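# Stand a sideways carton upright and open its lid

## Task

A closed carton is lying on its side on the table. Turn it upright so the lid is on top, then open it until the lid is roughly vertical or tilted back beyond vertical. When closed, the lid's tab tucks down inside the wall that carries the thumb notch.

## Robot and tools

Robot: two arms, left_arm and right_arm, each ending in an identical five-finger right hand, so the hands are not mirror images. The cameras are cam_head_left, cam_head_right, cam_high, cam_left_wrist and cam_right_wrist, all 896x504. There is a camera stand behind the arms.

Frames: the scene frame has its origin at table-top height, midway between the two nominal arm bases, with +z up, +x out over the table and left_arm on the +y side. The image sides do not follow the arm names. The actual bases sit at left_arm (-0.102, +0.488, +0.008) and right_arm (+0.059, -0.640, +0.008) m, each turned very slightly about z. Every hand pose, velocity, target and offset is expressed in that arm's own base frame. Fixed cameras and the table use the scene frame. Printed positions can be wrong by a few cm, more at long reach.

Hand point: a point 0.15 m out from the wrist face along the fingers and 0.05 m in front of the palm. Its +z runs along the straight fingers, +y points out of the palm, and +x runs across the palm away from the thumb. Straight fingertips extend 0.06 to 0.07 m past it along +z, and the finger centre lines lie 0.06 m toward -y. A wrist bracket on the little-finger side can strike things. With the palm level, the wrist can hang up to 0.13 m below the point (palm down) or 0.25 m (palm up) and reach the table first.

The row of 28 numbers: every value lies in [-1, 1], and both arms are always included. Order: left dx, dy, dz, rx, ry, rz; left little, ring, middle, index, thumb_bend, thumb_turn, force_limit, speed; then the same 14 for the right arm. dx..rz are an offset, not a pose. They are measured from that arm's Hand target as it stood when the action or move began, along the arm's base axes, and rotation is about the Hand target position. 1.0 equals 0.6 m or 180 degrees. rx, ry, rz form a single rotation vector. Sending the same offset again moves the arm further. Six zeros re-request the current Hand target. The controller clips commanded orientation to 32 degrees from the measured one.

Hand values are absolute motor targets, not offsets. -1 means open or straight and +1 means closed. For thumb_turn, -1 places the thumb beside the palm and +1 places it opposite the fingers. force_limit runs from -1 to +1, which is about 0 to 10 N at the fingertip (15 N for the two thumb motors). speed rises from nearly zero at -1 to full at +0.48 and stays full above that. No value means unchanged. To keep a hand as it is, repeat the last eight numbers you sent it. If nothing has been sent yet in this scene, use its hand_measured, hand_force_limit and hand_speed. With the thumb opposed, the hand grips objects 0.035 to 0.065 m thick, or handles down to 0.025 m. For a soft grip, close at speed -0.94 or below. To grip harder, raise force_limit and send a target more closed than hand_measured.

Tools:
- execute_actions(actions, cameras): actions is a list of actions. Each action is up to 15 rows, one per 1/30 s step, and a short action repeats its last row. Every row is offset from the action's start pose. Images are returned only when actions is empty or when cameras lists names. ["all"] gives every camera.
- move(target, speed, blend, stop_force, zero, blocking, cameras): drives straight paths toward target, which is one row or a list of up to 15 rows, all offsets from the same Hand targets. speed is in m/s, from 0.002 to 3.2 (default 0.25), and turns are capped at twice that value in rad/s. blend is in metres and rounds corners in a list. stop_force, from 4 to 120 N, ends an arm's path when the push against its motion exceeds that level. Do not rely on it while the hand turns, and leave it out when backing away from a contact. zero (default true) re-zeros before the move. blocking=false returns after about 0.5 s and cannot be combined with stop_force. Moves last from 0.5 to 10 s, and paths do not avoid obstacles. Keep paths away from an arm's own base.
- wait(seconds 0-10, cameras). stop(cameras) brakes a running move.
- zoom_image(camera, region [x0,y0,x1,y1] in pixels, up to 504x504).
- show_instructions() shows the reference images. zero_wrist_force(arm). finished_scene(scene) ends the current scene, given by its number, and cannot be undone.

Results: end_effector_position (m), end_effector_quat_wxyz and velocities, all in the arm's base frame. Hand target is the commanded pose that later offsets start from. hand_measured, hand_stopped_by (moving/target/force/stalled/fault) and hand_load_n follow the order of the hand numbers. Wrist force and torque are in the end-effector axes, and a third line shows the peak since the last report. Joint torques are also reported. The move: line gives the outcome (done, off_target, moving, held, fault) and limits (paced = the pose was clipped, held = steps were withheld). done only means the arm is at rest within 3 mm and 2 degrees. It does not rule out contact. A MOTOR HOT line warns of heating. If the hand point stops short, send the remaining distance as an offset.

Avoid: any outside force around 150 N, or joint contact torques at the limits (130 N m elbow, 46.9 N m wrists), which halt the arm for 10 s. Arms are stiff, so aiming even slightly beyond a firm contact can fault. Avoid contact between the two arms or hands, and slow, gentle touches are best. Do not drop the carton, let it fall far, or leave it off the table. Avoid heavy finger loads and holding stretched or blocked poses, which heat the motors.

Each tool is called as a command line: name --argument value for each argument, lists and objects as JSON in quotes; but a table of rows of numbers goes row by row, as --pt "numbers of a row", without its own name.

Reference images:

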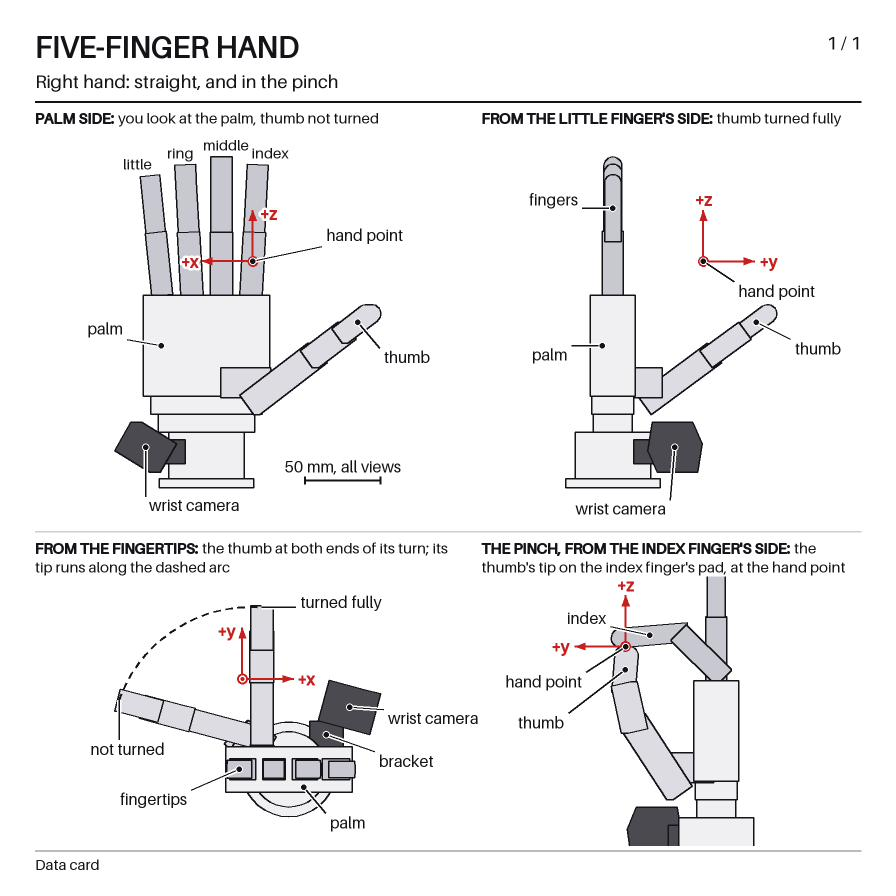

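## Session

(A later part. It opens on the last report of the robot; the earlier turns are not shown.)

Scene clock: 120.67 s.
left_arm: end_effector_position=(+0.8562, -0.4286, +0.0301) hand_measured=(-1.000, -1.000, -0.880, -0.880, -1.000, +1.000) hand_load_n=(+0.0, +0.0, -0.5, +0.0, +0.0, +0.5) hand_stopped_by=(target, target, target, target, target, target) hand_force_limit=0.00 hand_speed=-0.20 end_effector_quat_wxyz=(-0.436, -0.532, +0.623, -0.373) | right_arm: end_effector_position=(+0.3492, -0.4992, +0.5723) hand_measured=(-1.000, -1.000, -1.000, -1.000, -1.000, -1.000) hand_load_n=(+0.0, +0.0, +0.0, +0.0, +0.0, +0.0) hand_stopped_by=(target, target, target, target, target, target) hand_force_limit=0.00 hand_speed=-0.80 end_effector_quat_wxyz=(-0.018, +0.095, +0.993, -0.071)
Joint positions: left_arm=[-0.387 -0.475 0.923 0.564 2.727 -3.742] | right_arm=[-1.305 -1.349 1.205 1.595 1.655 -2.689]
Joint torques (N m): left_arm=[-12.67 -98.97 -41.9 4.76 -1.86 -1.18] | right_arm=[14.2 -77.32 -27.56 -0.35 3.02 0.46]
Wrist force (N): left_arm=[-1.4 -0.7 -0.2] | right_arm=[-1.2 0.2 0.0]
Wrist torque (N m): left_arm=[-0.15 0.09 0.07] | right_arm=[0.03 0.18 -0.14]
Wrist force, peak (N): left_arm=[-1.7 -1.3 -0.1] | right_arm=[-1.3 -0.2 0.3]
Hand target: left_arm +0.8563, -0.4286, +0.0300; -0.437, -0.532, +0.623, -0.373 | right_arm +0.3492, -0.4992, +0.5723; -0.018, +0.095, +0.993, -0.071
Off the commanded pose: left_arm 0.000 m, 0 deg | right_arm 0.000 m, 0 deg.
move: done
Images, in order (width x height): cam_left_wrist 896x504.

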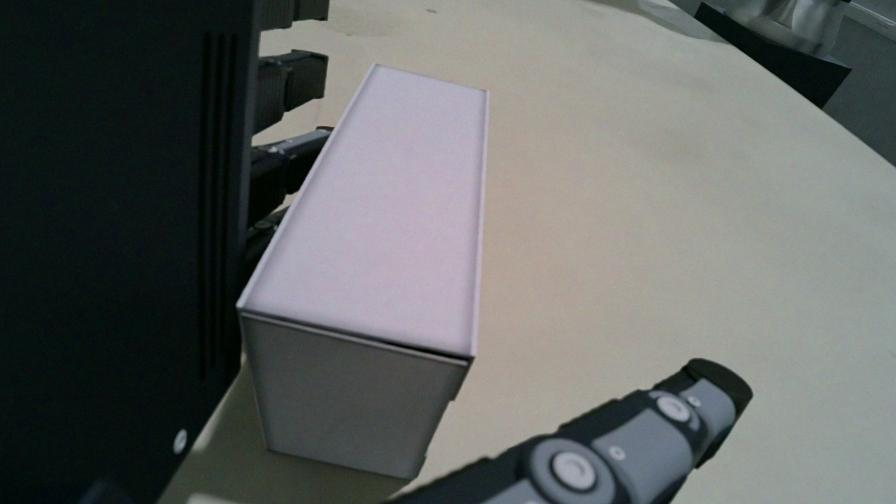

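move --target '[0, 0, 0, 0, 0, 0, -1, -1, -0.88, -0.88, -0.4, 1, -0.4, -0.6, 0, 0, 0, 0, 0, 0, -1, -1, -1, -1, -1, -1, 0, -0.8]'

move --target '[0, 0, 0, 0, 0, 0, -1, -1, -0.88, -0.88, 0.3, 1, -0.3, -0.92, 0, 0, 0, 0, 0, 0, -1, -1, -1, -1, -1, -1, 0, -0.8]' --cameras '["cam_left_wrist"]'

Scene clock: 123.30 s.
left_arm: end_effector_position=(+0.8563, -0.4286, +0.0300) hand_measured=(-1.000, -1.000, -0.880, -0.880, -0.400, +1.000) hand_load_n=(+0.0, +0.0, +0.0, +0.0, +0.0, +0.0) hand_stopped_by=(target, target, target, target, target, target) hand_force_limit=-0.40 hand_speed=-0.60 end_effector_quat_wxyz=(-0.437, -0.532, +0.623, -0.373) | right_arm: end_effector_position=(+0.3492, -0.4992, +0.5723) hand_measured=(-1.000, -1.000, -1.000, -1.000, -1.000, -1.000) hand_load_n=(+0.0, +0.0, +0.5, +0.0, +0.0, +0.0) hand_stopped_by=(target, target, target, target, target, target) hand_force_limit=0.00 hand_speed=-0.80 end_effector_quat_wxyz=(-0.018, +0.095, +0.993, -0.071)
Joint positions: left_arm=[-0.387 -0.475 0.922 0.564 2.727 -3.742] | right_arm=[-1.305 -1.349 1.205 1.595 1.655 -2.689]
Joint torques (N m): left_arm=[-1.89 -96.81 -39.89 6.67 0.19 0.95] | right_arm=[14.36 -77.02 -27.24 -0.36 3.16 0.62]
Wrist force (N): left_arm=[-1.4 -0.6 -0.2] | right_arm=[-0.5 0.0 0.3]
Wrist torque (N m): left_arm=[-0.14 0.07 0.08] | right_arm=[-0.01 0.06 -0.11]
Wrist force, peak (N): left_arm=[-1.6 -1.1 -0.4] | right_arm=[-1.1 0.0 0.0]
Hand target: left_arm +0.8563, -0.4286, +0.0300; -0.437, -0.532, +0.623, -0.373 | right_arm +0.3492, -0.4992, +0.5723; -0.018, +0.095, +0.993, -0.071
Off the commanded pose: left_arm 0.000 m, 0 deg | right_arm 0.000 m, 0 deg.
move: done

Scene clock: 126.07 s.
left_arm: end_effector_position=(+0.8563, -0.4286, +0.0300) hand_measured=(-1.000, -1.000, -0.880, -0.880, -0.110, +1.000) hand_load_n=(+0.0, +0.0, +0.0, +0.0, +5.5, +0.5) hand_stopped_by=(target, target, target, target, force, target) hand_force_limit=-0.30 hand_speed=-0.92 end_effector_quat_wxyz=(-0.437, -0.532, +0.623, -0.373) | right_arm: end_effector_position=(+0.3492, -0.4992, +0.5723) hand_measured=(-1.000, -1.000, -1.000, -1.000, -1.000, -1.000) hand_load_n=(+0.0, +0.0, +0.0, +0.0, +0.0, +0.0) hand_stopped_by=(target, target, target, target, target, target) hand_force_limit=0.00 hand_speed=-0.80 end_effector_quat_wxyz=(-0.018, +0.095, +0.993, -0.071)
Joint positions: left_arm=[-0.387 -0.475 0.922 0.564 2.727 -3.742] | right_arm=[-1.305 -1.349 1.205 1.595 1.655 -2.689]
Joint torques (N m): left_arm=[1.81 -99.54 -39.37 5.87 1.69 0.73] | right_arm=[14.75 -76.59 -27.12 -0.55 3.18 0.77]
Wrist force (N): left_arm=[-0.3 -0.9 -0.7] | right_arm=[-0.5 0.1 -0.1]
Wrist torque (N m): left_arm=[-0.17 0.03 0.08] | right_arm=[0.02 0.08 -0.11]
Wrist force, peak (N): left_arm=[-1.6 -0.9 -0.1] | right_arm=[-1.0 -0.4 -0.2]
Hand target: left_arm +0.8563, -0.4286, +0.0300; -0.437, -0.532, +0.623, -0.373 | right_arm +0.3492, -0.4992, +0.5723; -0.018, +0.095, +0.993, -0.071
Off the commanded pose: left_arm 0.000 m, 0 deg | right_arm 0.000 m, 0 deg.
move: done
Images, in order (width x height): cam_left_wrist 896x504.

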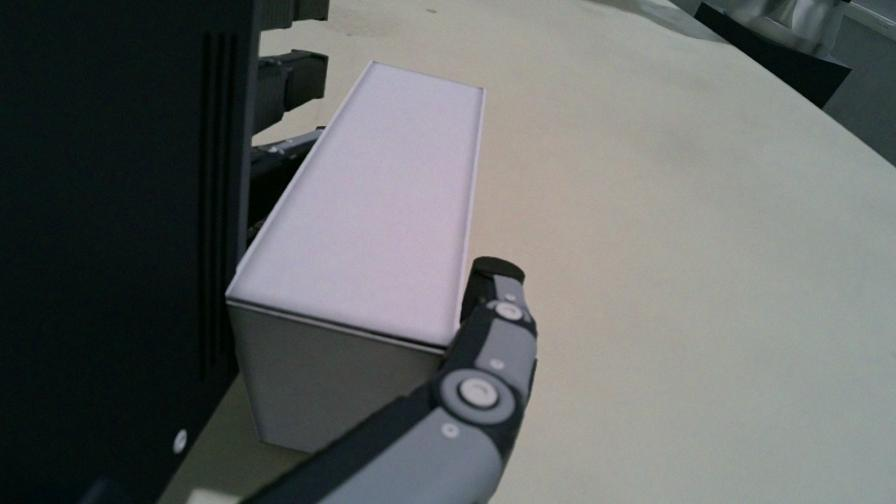

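move --target '[0, 0, 0.07, 0, 0, 0, -1, -1, -0.88, -0.88, 0.3, 1, -0.3, -0.92, 0, 0, 0, 0, 0, 0, -1, -1, -1, -1, -1, -1, 0, -0.8]' --speed 0.05 --cameras '["cam_left_wrist", "cam_head_right", "cam_high"]'

Scene clock: 128.50 s.
left_arm: end_effector_position=(+0.8563, -0.4286, +0.0724) hand_measured=(-1.000, -1.000, -0.880, -0.880, -0.110, +1.000) hand_load_n=(+0.0, +0.0, +0.0, +0.0, +5.5, +1.0) hand_stopped_by=(target, target, target, target, force, target) hand_force_limit=-0.30 hand_speed=-0.92 end_effector_quat_wxyz=(-0.437, -0.532, +0.623, -0.373) | right_arm: end_effector_position=(+0.3492, -0.4992, +0.5723) hand_measured=(-1.000, -1.000, -1.000, -1.000, -1.000, -1.000) hand_load_n=(+0.0, +0.0, +0.0, +0.0, +0.0, +0.0) hand_stopped_by=(target, target, target, target, target, target) hand_force_limit=0.00 hand_speed=-0.80 end_effector_quat_wxyz=(-0.018, +0.095, +0.993, -0.071)
Joint positions: left_arm=[-0.387 -0.511 0.914 0.608 2.727 -3.742] | right_arm=[-1.305 -1.349 1.205 1.595 1.655 -2.689]
Joint torques (N m): left_arm=[-2.7 -95.98 -33.97 0.11 2 0.61] | right_arm=[13.57 -77.44 -26.76 -0.39 3.15 0.52]
Wrist force (N): left_arm=[-1.5 -0.8 -0.1] | right_arm=[-0.5 -0.1 -0.1]
Wrist torque (N m): left_arm=[-0.16 0.06 0.08] | right_arm=[-0.01 0.08 -0.12]
Wrist force, peak (N): left_arm=[-2.7 -0.6 0.2] | right_arm=[-1.0 -0.4 0.7]
Hand target: left_arm +0.8563, -0.4286, +0.0720; -0.437, -0.532, +0.623, -0.373 | right_arm +0.3492, -0.4992, +0.5723; -0.018, +0.095, +0.993, -0.071
Off the commanded pose: left_arm 0.000 m, 0 deg | right_arm 0.000 m, 0 deg.
move: done
Images, in order (width x height): cam_head_right 896x504, cam_high 896x504, cam_left_wrist 896x504.

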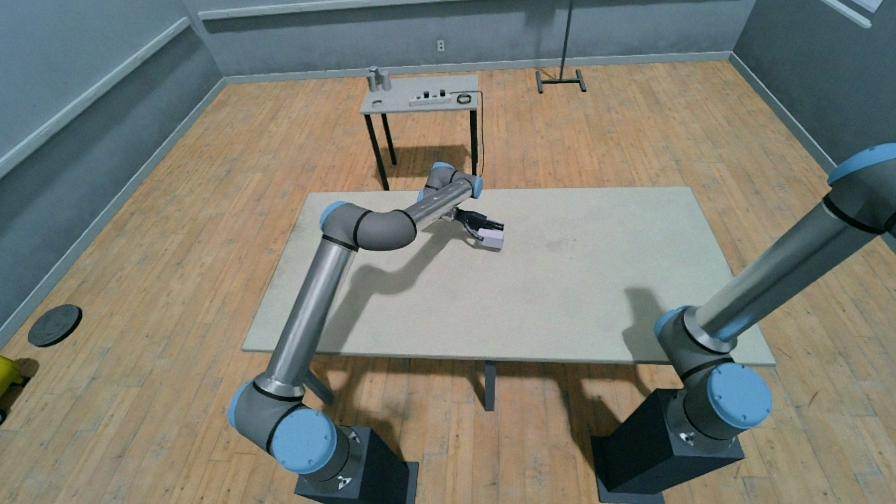

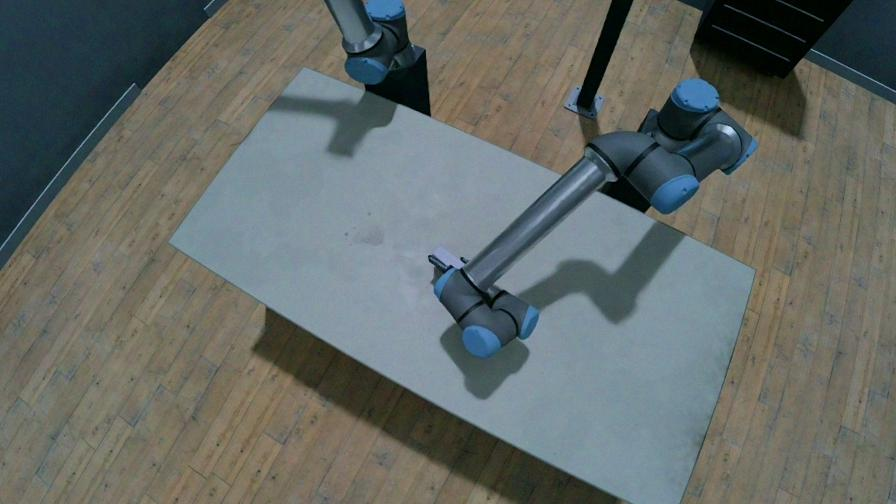

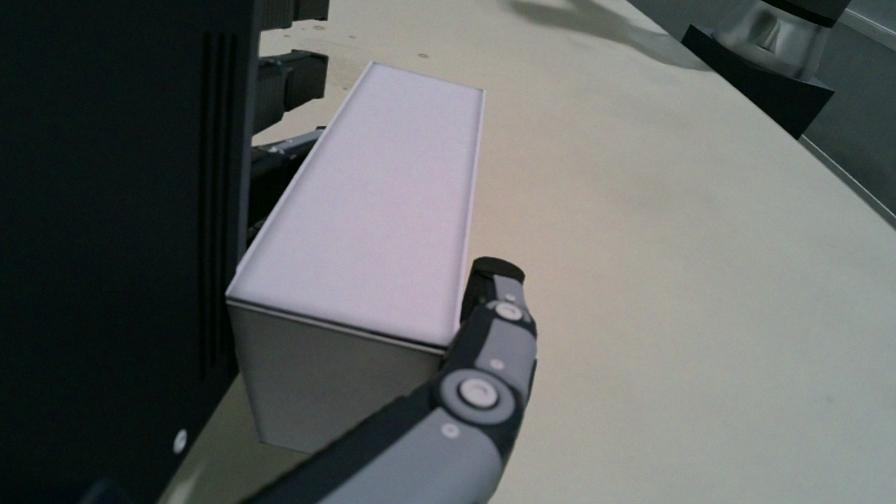

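move --target '[0, 0, -0.069, 0, 0, 0, -1, -1, -0.88, -0.88, 0.3, 1, -0.3, -0.92, 0, 0, 0, 0, 0, 0, -1, -1, -1, -1, -1, -1, 0, -0.8]' --speed 0.04

move --target '[0, 0, 0, 0, 0, 0, -1, -1, -0.88, -0.88, -0.6, 1, -0.3, -0.6, 0, 0, 0, 0, 0, 0, -1, -1, -1, -1, -1, -1, 0, -0.8]'

move --pt "0.01 -0.0013 -0.001 0 0 0 -1 -1 -0.88 -0.88 -0.6 1 -0.3 -0.6 0 0 0 0 0 0 -1 -1 -1 -1 -1 -1 0 -0.8" --pt "0.0128 0.0167 -0.005 0 0 0 -1 -1 -0.88 -0.88 -0.6 1 -0.3 -0.6 0 0 0 0 0 0 -1 -1 -1 -1 -1 -1 0 -0.8" --pt "0.001 0.0186 -0.005 0 0 0 -1 -1 -0.88 -0.88 -0.6 1 -0.3 -0.6 0 0 0 0 0 0 -1 -1 -1 -1 -1 -1 0 -0.8" --speed 0.04 --cameras '["cam_left_wrist"]'

Scene clock: 138.70 s.
left_arm: end_effector_position=(+0.8563, -0.4286, +0.0304) hand_measured=(-1.000, -1.000, -0.880, -0.880, -0.110, +1.000) hand_load_n=(+0.0, +0.0, +0.0, -0.5, +5.5, +1.0) hand_stopped_by=(target, target, target, target, force, target) hand_force_limit=-0.30 hand_speed=-0.92 end_effector_quat_wxyz=(-0.436, -0.532, +0.623, -0.373) | right_arm: end_effector_position=(+0.3492, -0.4992, +0.5723) hand_measured=(-1.000, -1.000, -1.000, -1.000, -1.000, -1.000) hand_load_n=(+0.0, +0.0, +0.0, +0.5, +0.0, +0.0) hand_stopped_by=(target, target, target, target, target, target) hand_force_limit=0.00 hand_speed=-0.80 end_effector_quat_wxyz=(-0.018, +0.095, +0.993, -0.071)
Joint positions: left_arm=[-0.387 -0.475 0.922 0.564 2.727 -3.742] | right_arm=[-1.305 -1.349 1.205 1.595 1.655 -2.689]
Joint torques (N m): left_arm=[-0.2 -127.51 -28.15 5.59 1.73 -0.01] | right_arm=[14.26 -78.27 -26.89 -0.47 3.12 0.62]
Wrist force (N): left_arm=[-1.6 -0.7 -0.2] | right_arm=[-0.7 0.0 0.6]
Wrist torque (N m): left_arm=[-0.16 0.09 0.06] | right_arm=[-0.04 0.08 -0.12]
Wrist force, peak (N): left_arm=[-2.1 -0.9 0.3] | right_arm=[-1.1 0.0 0.3]
Hand target: left_arm +0.8563, -0.4286, +0.0306; -0.437, -0.532, +0.623, -0.373 | right_arm +0.3492, -0.4992, +0.5723; -0.018, +0.095, +0.993, -0.071
Off the commanded pose: left_arm 0.000 m, 0 deg | right_arm 0.000 m, 0 deg.
move: done

Scene clock: 139.83 s.
left_arm: end_effector_position=(+0.8563, -0.4286, +0.0306) hand_measured=(-1.000, -1.000, -0.880, -0.880, -0.600, +1.000) hand_load_n=(+0.0, +0.0, +0.0, +0.0, +0.0, +0.0) hand_stopped_by=(target, target, target, target, target, target) hand_force_limit=-0.30 hand_speed=-0.60 end_effector_quat_wxyz=(-0.437, -0.532, +0.623, -0.373) | right_arm: end_effector_position=(+0.3492, -0.4992, +0.5723) hand_measured=(-1.000, -1.000, -1.000, -1.000, -1.000, -1.000) hand_load_n=(+0.0, +0.0, +0.5, +0.0, +0.0, +0.0) hand_stopped_by=(target, target, target, target, target, target) hand_force_limit=0.00 hand_speed=-0.80 end_effector_quat_wxyz=(-0.018, +0.095, +0.993, -0.071)
Joint positions: left_arm=[-0.387 -0.476 0.922 0.565 2.727 -3.742] | right_arm=[-1.305 -1.349 1.205 1.595 1.655 -2.689]
Joint torques (N m): left_arm=[0.79 -129.49 -41.74 6.86 1.74 -0.39] | right_arm=[14.58 -78.29 -27.3 -0.35 3.05 0.35]
Wrist force (N): left_arm=[-1.3 -0.8 0.1] | right_arm=[-0.4 -0.1 0.0]
Wrist torque (N m): left_arm=[-0.18 0.05 0.08] | right_arm=[-0.02 0.05 -0.11]
Wrist force, peak (N): left_arm=[-1.8 -0.6 0.0] | right_arm=[-0.9 -0.3 0.5]
Hand target: left_arm +0.8563, -0.4286, +0.0306; -0.437, -0.532, +0.623, -0.373 | right_arm +0.3492, -0.4992, +0.5723; -0.018, +0.095, +0.993, -0.071
Off the commanded pose: left_arm 0.000 m, 0 deg | right_arm 0.000 m, 0 deg.
move: done

Scene clock: 141.30 s.
left_arm: end_effector_position=(+0.8569, -0.4174, +0.0277) hand_measured=(-1.000, -1.000, -0.880, -0.880, -0.600, +1.000) hand_load_n=(+0.0, +0.0, +0.0, +0.0, +0.0, +0.5) hand_stopped_by=(target, target, target, target, target, target) hand_force_limit=-0.30 hand_speed=-0.60 end_effector_quat_wxyz=(-0.436, -0.532, +0.623, -0.373) end_effector_velocity=(+0.002, +0.000, +0.003) end_effector_angular_velocity=(-0.001, -0.004, +0.000) | right_arm: end_effector_position=(+0.3492, -0.4992, +0.5723) hand_measured=(-1.000, -1.000, -1.000, -1.000, -1.000, -1.000) hand_load_n=(+0.0, +0.0, +0.0, +0.0, +0.0, +0.0) hand_stopped_by=(target, target, target, target, target, target) hand_force_limit=0.00 hand_speed=-0.80 end_effector_quat_wxyz=(-0.018, +0.095, +0.993, -0.071)
Joint positions: left_arm=[-0.376 -0.472 0.924 0.58 2.733 -3.718] | right_arm=[-1.305 -1.349 1.205 1.595 1.655 -2.689]
Joint velocities: left_arm=[0.001 -0.001 -0.006 0.003 0 0.002] | right_arm=[within noise]
Joint torques (N m): left_arm=[-11.48 -95.97 -41.6 7.06 -1.62 -0.37] | right_arm=[14 -76.98 -27.1 -0.28 3.24 0.47]
Wrist force (N): left_arm=[-1.2 -1.0 -0.3] | right_arm=[-0.6 0.1 0.4]
Wrist torque (N m): left_arm=[-0.18 0.05 0.08] | right_arm=[-0.01 0.07 -0.11]
Wrist force, peak (N): left_arm=[-1.9 -0.8 0.1] | right_arm=[-0.8 0.7 0.4]
Hand target: left_arm +0.8569, -0.4174, +0.0276; -0.437, -0.532, +0.623, -0.373 | right_arm +0.3492, -0.4992, +0.5723; -0.018, +0.095, +0.993, -0.071
Off the commanded pose: left_arm 0.000 m, 0 deg | right_arm 0.000 m, 0 deg.
move: done
Images, in order (width x height): cam_left_wrist 896x504.

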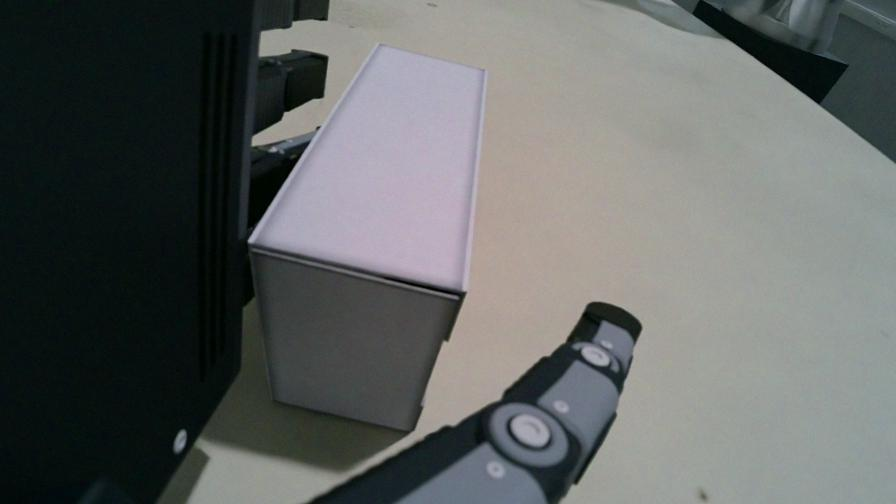

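move --target '[-0.0028, -0.0047, 0, 0, 0, 0, -1, -1, -0.88, -0.88, -0.6, 1, -0.3, -0.6, 0, 0, 0, 0, 0, 0, -1, -1, -1, -1, -1, -1, 0, -0.8]' --speed 0.03

move --target '[0, 0, 0, 0, 0, 0, -1, -1, -0.88, -0.88, 0.3, 1, -0.3, -0.9, 0, 0, 0, 0, 0, 0, -1, -1, -1, -1, -1, -1, 0, -0.8]' --cameras '["cam_left_wrist"]'

Scene clock: 144.43 s.
left_arm: end_effector_position=(+0.8552, -0.4203, +0.0276) hand_measured=(-1.000, -1.000, -0.880, -0.880, -0.600, +1.000) hand_load_n=(+0.0, +0.0, +0.0, +0.0, +0.0, +0.5) hand_stopped_by=(target, target, target, target, target, target) hand_force_limit=-0.30 hand_speed=-0.60 end_effector_quat_wxyz=(-0.437, -0.532, +0.623, -0.373) | right_arm: end_effector_position=(+0.3492, -0.4992, +0.5723) hand_measured=(-1.000, -1.000, -1.000, -1.000, -1.000, -1.000) hand_load_n=(+0.0, +0.0, +0.0, +0.0, +0.0, +0.0) hand_stopped_by=(target, target, target, target, target, target) hand_force_limit=0.00 hand_speed=-0.80 end_effector_quat_wxyz=(-0.018, +0.095, +0.993, -0.071)
Joint positions: left_arm=[-0.379 -0.475 0.93 0.571 2.731 -3.726] | right_arm=[-1.305 -1.349 1.205 1.595 1.655 -2.689]
Joint torques (N m): left_arm=[-5.27 -124.47 -28.93 1.57 -1.35 0.52] | right_arm=[13.39 -77.4 -26.61 -0.43 3.07 0.73]
Wrist force (N): left_arm=[-1.0 -1.0 0.2] | right_arm=[-0.8 0.0 0.2]
Wrist torque (N m): left_arm=[-0.21 0.01 0.09] | right_arm=[0.00 0.10 -0.12]
Wrist force, peak (N): left_arm=[-1.7 -0.9 -0.1] | right_arm=[-1.1 -0.1 0.4]
Hand target: left_arm +0.8552, -0.4202, +0.0276; -0.437, -0.532, +0.623, -0.373 | right_arm +0.3492, -0.4992, +0.5723; -0.018, +0.095, +0.993, -0.071
Off the commanded pose: left_arm 0.000 m, 0 deg | right_arm 0.000 m, 0 deg.
move: done

Scene clock: 148.47 s.
left_arm: end_effector_position=(+0.8552, -0.4202, +0.0276) hand_measured=(-1.000, -1.000, -0.880, -0.880, -0.056, +1.000) hand_load_n=(+0.0, +0.0, +0.5, +0.0, +5.5, +1.0) hand_stopped_by=(target, target, target, target, force, target) hand_force_limit=-0.30 hand_speed=-0.90 end_effector_quat_wxyz=(-0.437, -0.532, +0.623, -0.373) | right_arm: end_effector_position=(+0.3492, -0.4992, +0.5723) hand_measured=(-1.000, -1.000, -1.000, -1.000, -1.000, -1.000) hand_load_n=(+0.0, +0.0, -0.5, +0.0, +0.0, -0.5) hand_stopped_by=(target, target, target, target, target, target) hand_force_limit=0.00 hand_speed=-0.80 end_effector_quat_wxyz=(-0.018, +0.095, +0.993, -0.071)
Joint positions: left_arm=[-0.379 -0.475 0.93 0.572 2.731 -3.725] | right_arm=[-1.305 -1.349 1.205 1.595 1.655 -2.689]
Joint torques (N m): left_arm=[6.1 -101.91 -41.43 7.19 1.63 1.25] | right_arm=[14.91 -78.05 -26.63 -0.15 3.11 0.63]
Wrist force (N): left_arm=[-0.4 -1.3 -0.6] | right_arm=[-0.2 -0.3 0.5]
Wrist torque (N m): left_arm=[-0.22 0.04 0.08] | right_arm=[-0.07 0.01 -0.10]
Wrist force, peak (N): left_arm=[-1.6 -1.1 0.0] | right_arm=[-0.9 -0.3 0.8]
Hand target: left_arm +0.8552, -0.4202, +0.0276; -0.437, -0.532, +0.623, -0.373 | right_arm +0.3492, -0.4992, +0.5723; -0.018, +0.095, +0.993, -0.071
Off the commanded pose: left_arm 0.000 m, 0 deg | right_arm 0.000 m, 0 deg.
move: done
Images, in order (width x height): cam_left_wrist 896x504.

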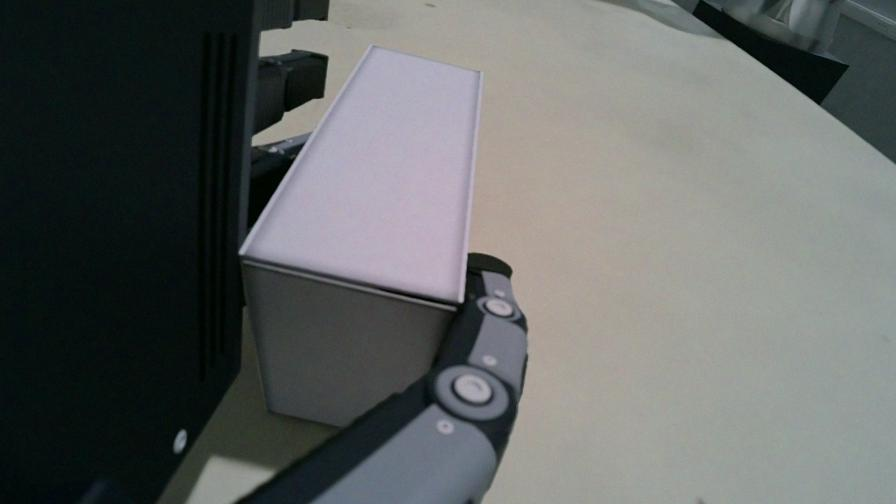

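move --pt "0 0 0.2207 0 0 0 -1 -1 -0.88 -0.88 0.3 1 -0.3 -0.9 0 0 0 0 0 0 -1 -1 -1 -1 -1 -1 0 -0.8" --pt "-0.256 -0.1027 0.2207 0 0 0.3392 -1 -1 -0.88 -0.88 0.3 1 -0.3 -0.9 0 0 0 0 0 0 -1 -1 -1 -1 -1 -1 0 -0.8" --speed 0.15 --blend '[0.03, 0]' --cameras '["cam_left_wrist", "cam_head_right", "cam_high"]'

Scene clock: 158.73 s.
left_arm: end_effector_position=(+0.7016, -0.4819, +0.1602) hand_measured=(-1.000, -1.000, -0.880, -0.880, -0.056, +1.000) hand_load_n=(+0.0, +0.0, +0.5, +0.0, +5.5, +1.5) hand_stopped_by=(target, target, target, target, force, target) hand_force_limit=-0.30 hand_speed=-0.90 end_effector_quat_wxyz=(+0.187, +0.774, -0.266, +0.543) | right_arm: end_effector_position=(+0.3492, -0.4992, +0.5723) hand_measured=(-1.000, -1.000, -1.000, -1.000, -1.000, -1.000) hand_load_n=(+0.0, +0.0, +0.0, +0.0, +0.0, +0.0) hand_stopped_by=(target, target, target, target, target, target) hand_force_limit=0.00 hand_speed=-0.80 end_effector_quat_wxyz=(-0.018, +0.095, +0.993, -0.071)
Joint positions: left_arm=[-0.766 -1.242 1.941 -0.349 1.474 -4.748] | right_arm=[-1.305 -1.349 1.205 1.595 1.655 -2.689]
Joint torques (N m): left_arm=[-0.86 -44.55 -39.59 3.39 -0.92 0.64] | right_arm=[13.98 -77.3 -27.41 -0.44 3.14 0.9]
Wrist force (N): left_arm=[-1.4 -0.6 0.2] | right_arm=[-0.2 -0.3 0.0]
Wrist torque (N m): left_arm=[-0.16 0.05 0.02] | right_arm=[-0.05 0.02 -0.10]
Wrist force, peak (N): left_arm=[-3.5 -0.6 0.6] | right_arm=[-1.4 0.3 0.6]
Hand target: left_arm +0.7016, -0.4818, +0.1601; +0.187, +0.774, -0.266, +0.543 | right_arm +0.3492, -0.4992, +0.5723; -0.018, +0.095, +0.993, -0.071
Off the commanded pose: left_arm 0.000 m, 0 deg | right_arm 0.000 m, 0 deg.
move: done
Images, in order (width x height): cam_head_right 896x504, cam_high 896x504, cam_left_wrist 896x504.

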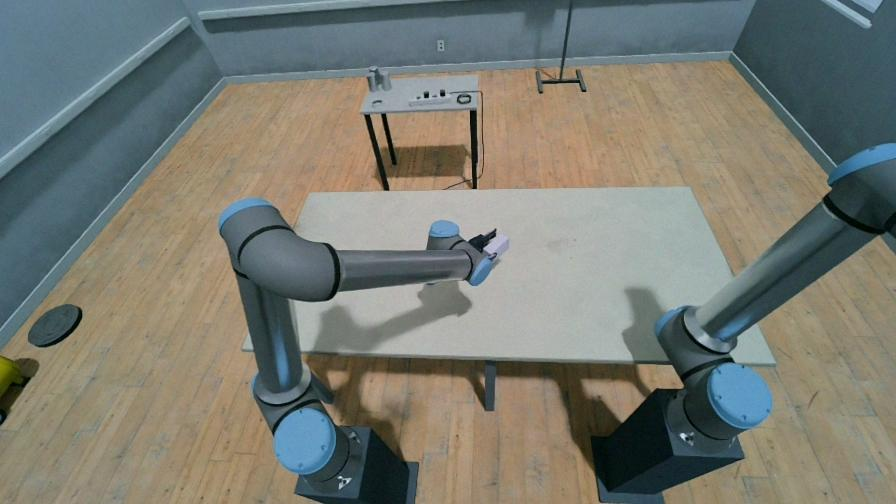

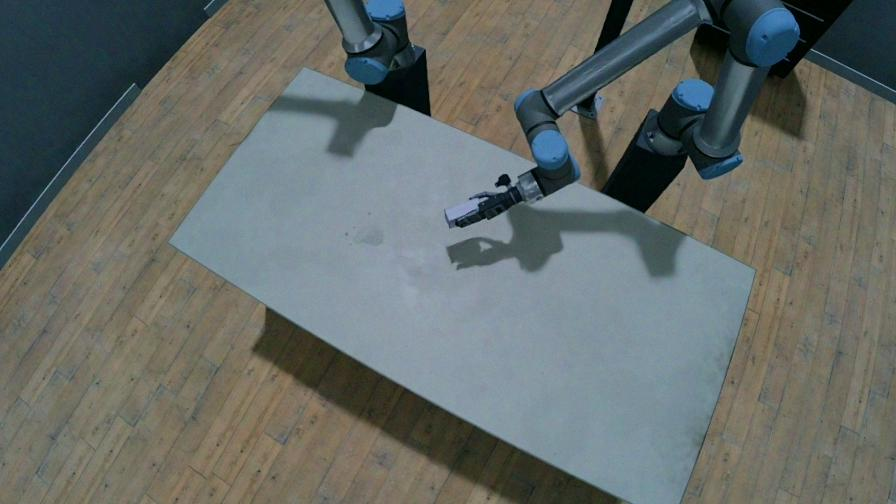

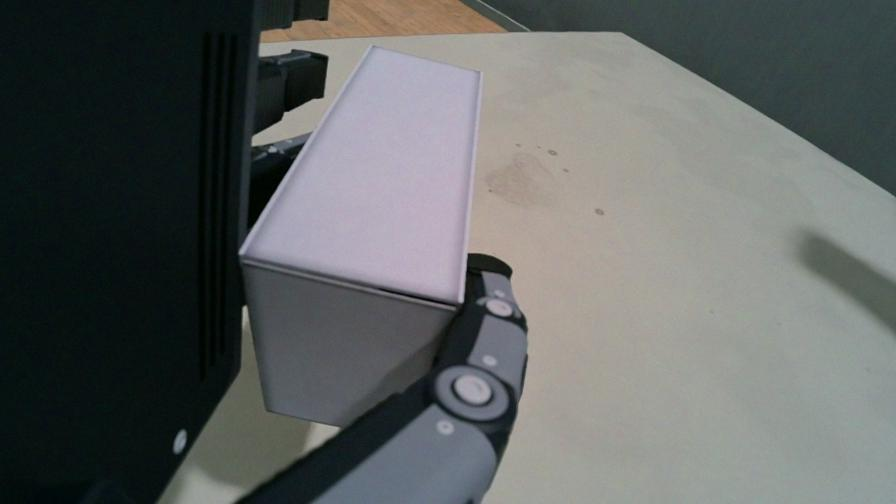

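move --target '[0, 0, 0, 0.3075, 0.3943, 0, -1, -1, -0.88, -0.88, 0.3, 1, -0.3, -0.9, 0, 0, 0, 0, 0, 0, -1, -1, -1, -1, -1, -1, 0, -0.8]' --speed 0.15 --cameras '["cam_left_wrist", "cam_head_right", "cam_high"]'

Scene clock: 165.63 s.
left_arm: end_effector_position=(+0.7016, -0.4819, +0.1600) hand_measured=(-1.000, -1.000, -0.880, -0.880, -0.056, +1.000) hand_load_n=(+0.0, +0.0, +0.5, +0.0, +5.5, +1.0) hand_stopped_by=(target, target, target, target, force, target) hand_force_limit=-0.30 hand_speed=-0.90 end_effector_quat_wxyz=(-0.056, +0.931, -0.320, -0.164) | right_arm: end_effector_position=(+0.3492, -0.4992, +0.5723) hand_measured=(-1.000, -1.000, -1.000, -1.000, -1.000, -1.000) hand_load_n=(+0.0, +0.0, +0.0, +0.0, +0.0, +0.0) hand_stopped_by=(target, target, target, target, target, target) hand_force_limit=0.00 hand_speed=-0.80 end_effector_quat_wxyz=(-0.018, +0.095, +0.993, -0.071)
Joint positions: left_arm=[-0.727 -0.557 0.812 1.663 1.593 -4.773] | right_arm=[-1.305 -1.349 1.205 1.595 1.655 -2.689]
Joint torques (N m): left_arm=[6.05 -118.62 -28.5 3.8 -0.58 0.15] | right_arm=[13.91 -77.38 -27.76 -0.31 3.12 0.99]
Wrist force (N): left_arm=[-0.1 0.2 0.0] | right_arm=[-1.0 -0.3 0.3]
Wrist torque (N m): left_arm=[0.06 0.03 -0.11] | right_arm=[-0.05 0.14 -0.15]
Wrist force, peak (N): left_arm=[-2.1 -0.8 0.2] | right_arm=[-1.1 -0.5 0.6]
Hand target: left_arm +0.7016, -0.4818, +0.1601; -0.056, +0.931, -0.320, -0.164 | right_arm +0.3492, -0.4992, +0.5723; -0.018, +0.095, +0.993, -0.071
Off the commanded pose: left_arm 0.000 m, 0 deg | right_arm 0.000 m, 0 deg.
move: done
Images, in order (width x height): cam_head_right 896x504, cam_high 896x504, cam_left_wrist 896x504.

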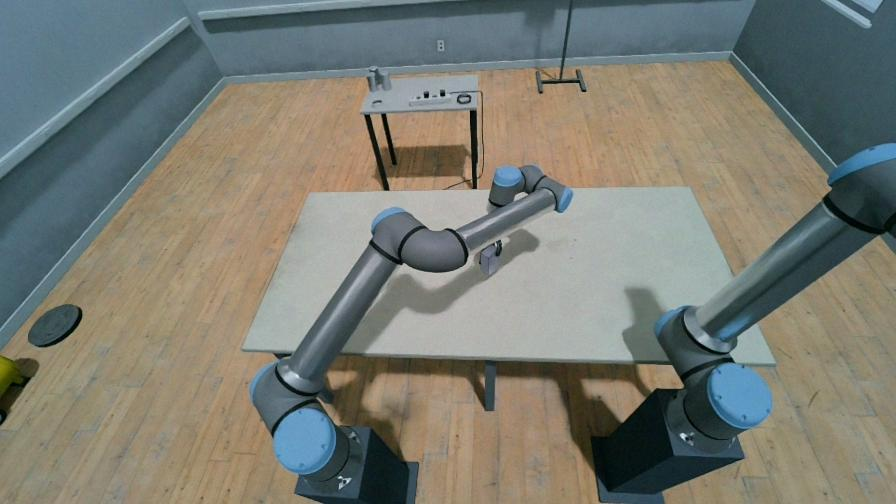

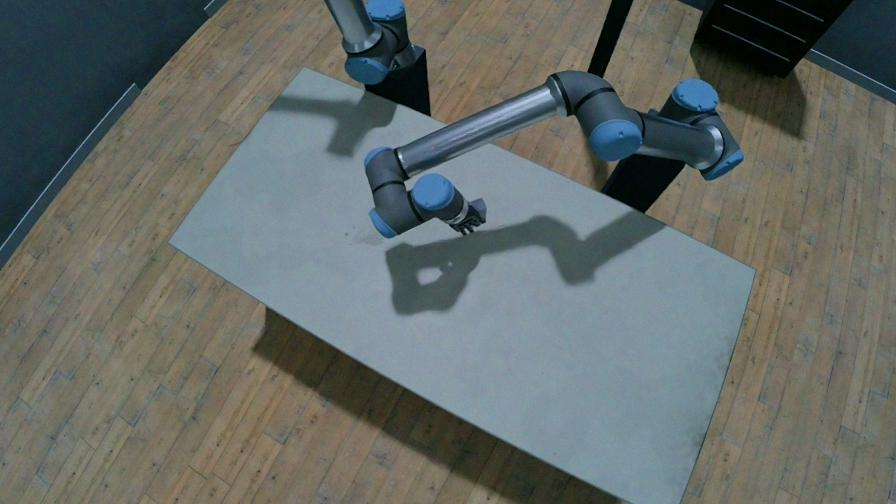

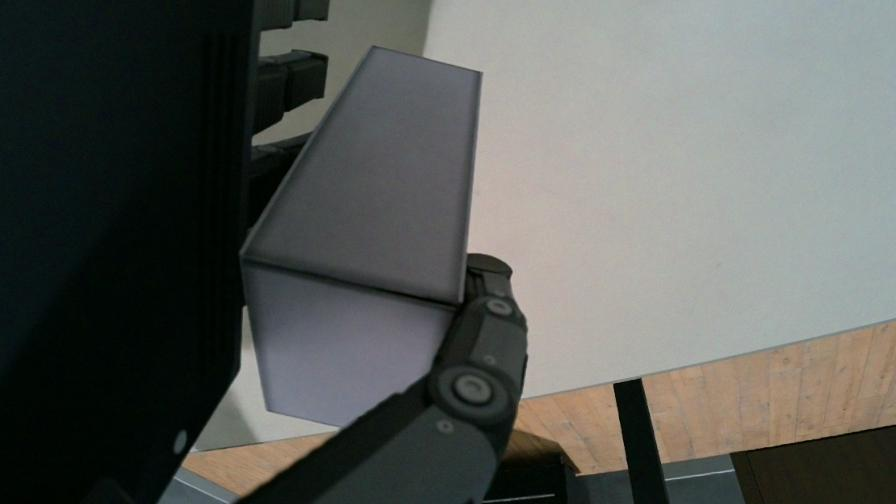

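move --target '[0, 0, -0.12, 0, 0, 0, -1, -1, -0.88, -0.88, 0.3, 1, -0.3, -0.9, 0, 0, 0, 0, 0, 0, -1, -1, -1, -1, -1, -1, 0, -0.8]' --speed 0.1

move --target '[0, 0, -0.035, 0, 0, 0, -1, -1, -0.88, -0.88, 0.3, 1, -0.3, -0.9, 0, 0, 0, 0, 0, 0, -1, -1, -1, -1, -1, -1, 0, -0.8]' --speed 0.01 --stop_force 4 --cameras '["cam_left_wrist"]'

Scene clock: 168.43 s.
left_arm: end_effector_position=(+0.7016, -0.4818, +0.0877) hand_measured=(-1.000, -1.000, -0.880, -0.880, -0.056, +1.000) hand_load_n=(+0.0, +0.0, +0.5, +0.0, +5.5, +1.5) hand_stopped_by=(target, target, target, target, force, target) hand_force_limit=-0.30 hand_speed=-0.90 end_effector_quat_wxyz=(-0.056, +0.931, -0.320, -0.164) end_effector_velocity=(+0.000, +0.000, +0.004) end_effector_angular_velocity=(+0.001, +0.002, +0.000) | right_arm: end_effector_position=(+0.3492, -0.4992, +0.5723) hand_measured=(-1.000, -1.000, -1.000, -1.000, -1.000, -1.000) hand_load_n=(+0.0, +0.0, +0.0, -0.5, +0.0, +0.0) hand_stopped_by=(target, target, target, target, target, target) hand_force_limit=0.00 hand_speed=-0.80 end_effector_quat_wxyz=(-0.018, +0.095, +0.993, -0.071)
Joint positions: left_arm=[-0.727 -0.51 0.852 1.576 1.593 -4.773] | right_arm=[-1.305 -1.349 1.205 1.595 1.655 -2.689]
Joint velocities: left_arm=[0 -0.002 -0.002 0.007 0 0] | right_arm=[within noise]
Joint torques (N m): left_arm=[-4.74 -128.21 -41.24 8.23 -1.61 -0.07] | right_arm=[14.76 -77.86 -27.21 -0.2 3.16 0.87]
Wrist force (N): left_arm=[-0.1 -0.3 -0.4] | right_arm=[-0.4 -0.3 0.2]
Wrist torque (N m): left_arm=[0.01 0.04 -0.14] | right_arm=[-0.05 0.05 -0.11]
Wrist force, peak (N): left_arm=[-0.6 0.2 -2.1] | right_arm=[-1.0 -0.2 0.7]
Hand target: left_arm +0.7016, -0.4818, +0.0881; -0.056, +0.931, -0.320, -0.164 | right_arm +0.3492, -0.4992, +0.5723; -0.018, +0.095, +0.993, -0.071
Off the commanded pose: left_arm 0.000 m, 0 deg | right_arm 0.000 m, 0 deg.
move: done

Scene clock: 170.07 s.
left_arm: end_effector_position=(+0.7016, -0.4819, +0.0839) hand_measured=(-1.000, -1.000, -0.880, -0.880, -0.056, +1.000) hand_load_n=(+0.0, +0.0, +1.5, +0.0, +6.0, +1.5) hand_stopped_by=(target, target, target, target, force, target) hand_force_limit=-0.30 hand_speed=-0.90 end_effector_quat_wxyz=(-0.056, +0.931, -0.320, -0.164) | right_arm: end_effector_position=(+0.3492, -0.4992, +0.5723) hand_measured=(-1.000, -1.000, -1.000, -1.000, -1.000, -1.000) hand_load_n=(+0.0, +0.0, +0.0, +0.0, +0.0, +0.0) hand_stopped_by=(target, target, target, target, target, target) hand_force_limit=0.00 hand_speed=-0.80 end_effector_quat_wxyz=(-0.018, +0.095, +0.993, -0.071)
Joint positions: left_arm=[-0.727 -0.507 0.854 1.571 1.593 -4.773] | right_arm=[-1.305 -1.349 1.205 1.595 1.655 -2.689]
Joint torques (N m): left_arm=[-5.44 -128.19 -42.11 9.04 -2.07 -0.48] | right_arm=[13.17 -78.33 -27.03 -0.02 3.37 1.04]
Wrist force (N): left_arm=[0.4 0.0 0.0] | right_arm=[-0.5 0.0 -0.2]
Wrist torque (N m): left_arm=[0.02 -0.05 -0.11] | right_arm=[0.02 0.07 -0.10]
Wrist force, peak (N): left_arm=[-2.1 1.5 -6.1] | right_arm=[-0.6 0.3 1.0]
Hand target: left_arm +0.7016, -0.4819, +0.0839; -0.056, +0.931, -0.320, -0.164 (not the last commanded pose) | right_arm +0.3492, -0.4992, +0.5723; -0.018, +0.095, +0.993, -0.071
Off the commanded pose: left_arm 0.017 m, 0 deg | right_arm 0.000 m, 0 deg.
move: contact (left_arm)
Images, in order (width x height): cam_left_wrist 896x504.

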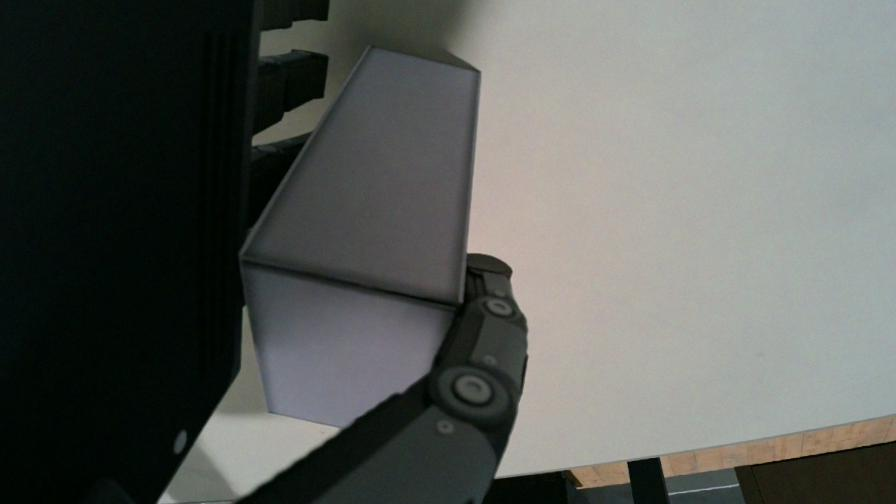

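move --target '[0, 0, 0, 0, 0, 0, -1, -1, -0.88, -0.88, -1, 1, -0.3, -0.7, 0, 0, 0, 0, 0, 0, -1, -1, -1, -1, -1, -1, 0, -0.8]' --cameras '["cam_left_wrist", "cam_head_right"]'

Scene clock: 177.23 s.
left_arm: end_effector_position=(+0.7016, -0.4819, +0.0839) hand_measured=(-1.000, -1.000, -0.880, -0.880, -1.000, +1.000) hand_load_n=(+0.0, +0.0, +0.0, +0.0, -0.5, -0.5) hand_stopped_by=(target, target, target, target, target, target) hand_force_limit=-0.30 hand_speed=-0.70 end_effector_quat_wxyz=(-0.056, +0.931, -0.320, -0.164) | right_arm: end_effector_position=(+0.3492, -0.4992, +0.5723) hand_measured=(-1.000, -1.000, -1.000, -1.000, -1.000, -1.000) hand_load_n=(+0.0, +0.0, +0.0, +0.0, +0.0, +0.0) hand_stopped_by=(target, target, target, target, target, target) hand_force_limit=0.00 hand_speed=-0.80 end_effector_quat_wxyz=(-0.018, +0.095, +0.993, -0.071)
Joint positions: left_arm=[-0.727 -0.507 0.854 1.571 1.593 -4.773] | right_arm=[-1.305 -1.349 1.205 1.595 1.655 -2.689]
Joint torques (N m): left_arm=[-6.31 -127.25 -40.63 8.06 -1.83 -0.44] | right_arm=[12.99 -75.48 -27.39 -0.29 3.26 1.38]
Wrist force (N): left_arm=[0.2 -0.4 -0.3] | right_arm=[-0.6 -0.5 0.5]
Wrist torque (N m): left_arm=[-0.02 -0.02 -0.13] | right_arm=[-0.09 0.09 -0.13]
Wrist force, peak (N): left_arm=[0.3 0.0 -0.8] | right_arm=[-1.4 0.0 1.0]
Hand target: left_arm +0.7016, -0.4819, +0.0839; -0.056, +0.931, -0.320, -0.164 | right_arm +0.3492, -0.4992, +0.5723; -0.018, +0.095, +0.993, -0.071
Off the commanded pose: left_arm 0.000 m, 0 deg | right_arm 0.000 m, 0 deg.
move: done
Images, in order (width x height): cam_head_right 896x504, cam_left_wrist 896x504.

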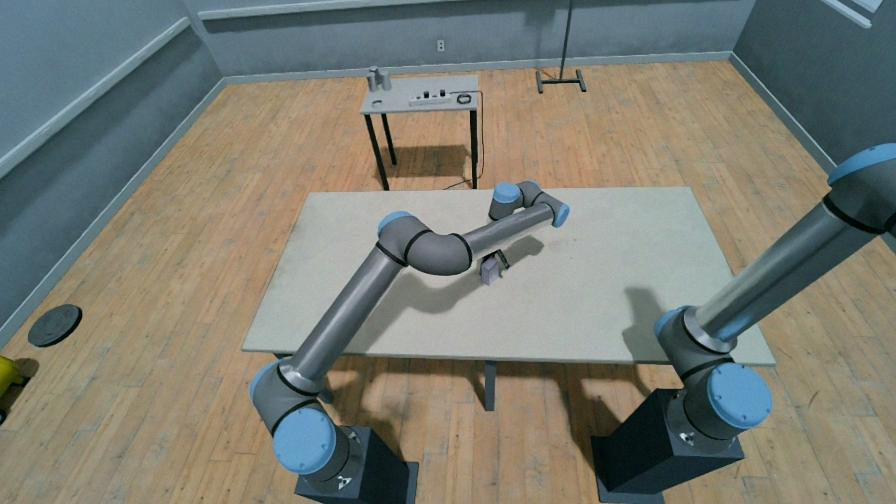

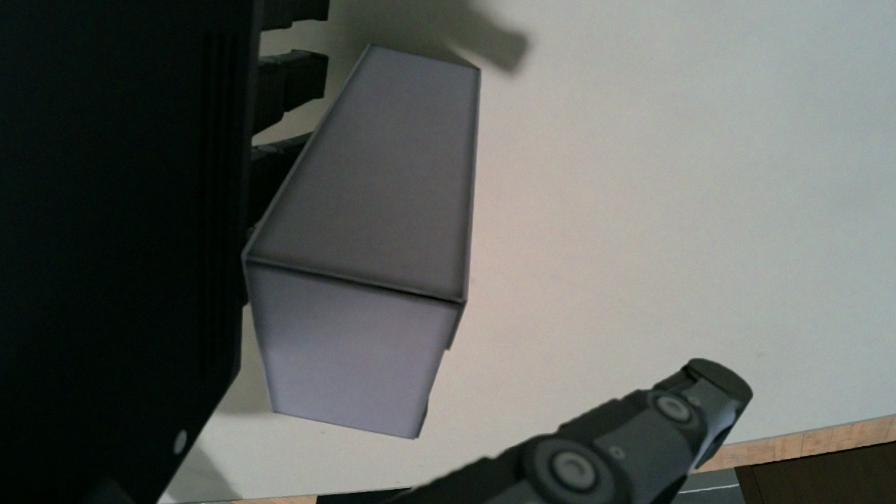

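move --pt "0.0205 0.0263 0 0 0 0 -1 -1 -0.88 -0.88 -1 1 -0.3 -0.7 0 0 0 0 0 0 -1 -1 -1 -1 -1 -1 0 -0.8" --pt "0.0205 0.0263 0.2767 0 0 0 -1 -1 -0.88 -0.88 -1 1 -0.3 -0.7 0 0 0 0 0 0 -1 -1 -1 -1 -1 -1 0 -0.8" --speed '[0.05, 0.15]' --cameras '["cam_left_wrist", "cam_head_right"]'

Scene clock: 189.23 s.
left_arm: end_effector_position=(+0.7139, -0.4661, +0.2500) hand_measured=(-1.000, -1.000, -0.880, -0.880, -1.000, +1.000) hand_load_n=(+0.0, +0.0, +0.0, +0.0, +0.0, +0.0) hand_stopped_by=(target, target, target, target, target, target) hand_force_limit=-0.30 hand_speed=-0.70 end_effector_quat_wxyz=(-0.056, +0.931, -0.320, -0.164) | right_arm: end_effector_position=(+0.3492, -0.4992, +0.5723) hand_measured=(-1.000, -1.000, -1.000, -1.000, -1.000, -1.000) hand_load_n=(+0.0, +0.0, +0.0, +0.0, +0.0, +0.0) hand_stopped_by=(target, target, target, target, target, target) hand_force_limit=0.00 hand_speed=-0.80 end_effector_quat_wxyz=(-0.018, +0.095, +0.993, -0.071)
Joint positions: left_arm=[-0.706 -0.591 0.718 1.792 1.586 -4.754] | right_arm=[-1.305 -1.349 1.205 1.595 1.655 -2.689]
Joint torques (N m): left_arm=[-12.43 -94.48 -25.24 0.73 1.83 -0.45] | right_arm=[13.51 -77.24 -27.41 -0.26 2.98 1.22]
Wrist force (N): left_arm=[0.2 0.2 0.1] | right_arm=[-0.7 0.5 0.0]
Wrist torque (N m): left_arm=[0.02 -0.02 -0.09] | right_arm=[0.07 0.11 -0.10]
Wrist force, peak (N): left_arm=[-0.6 0.4 -1.8] | right_arm=[-1.1 -0.8 0.4]
Hand target: left_arm +0.7139, -0.4661, +0.2499; -0.056, +0.931, -0.320, -0.164 | right_arm +0.3492, -0.4992, +0.5723; -0.018, +0.095, +0.993, -0.071
Off the commanded pose: left_arm 0.000 m, 0 deg | right_arm 0.000 m, 0 deg.
move: done
Images, in order (width x height): cam_head_right 896x504, cam_left_wrist 896x504.

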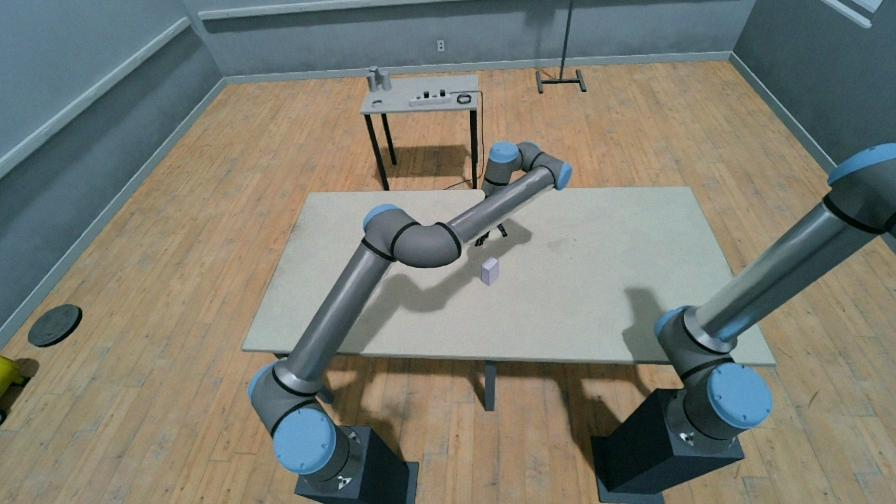

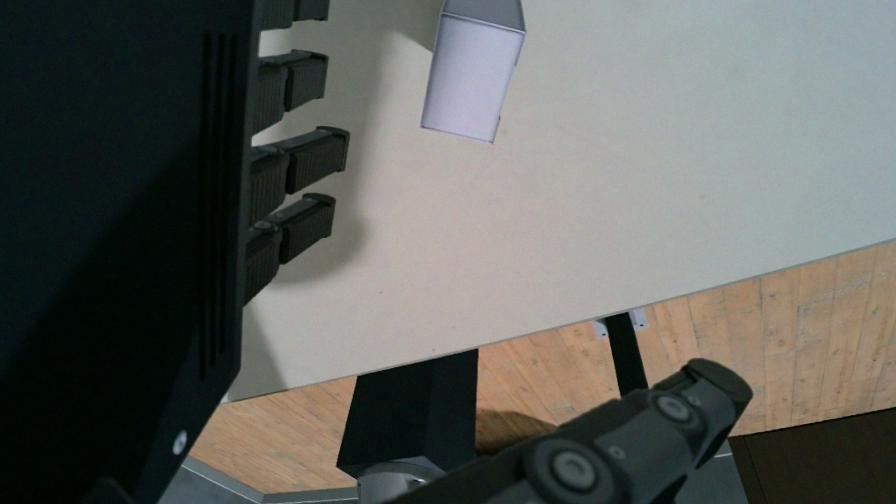

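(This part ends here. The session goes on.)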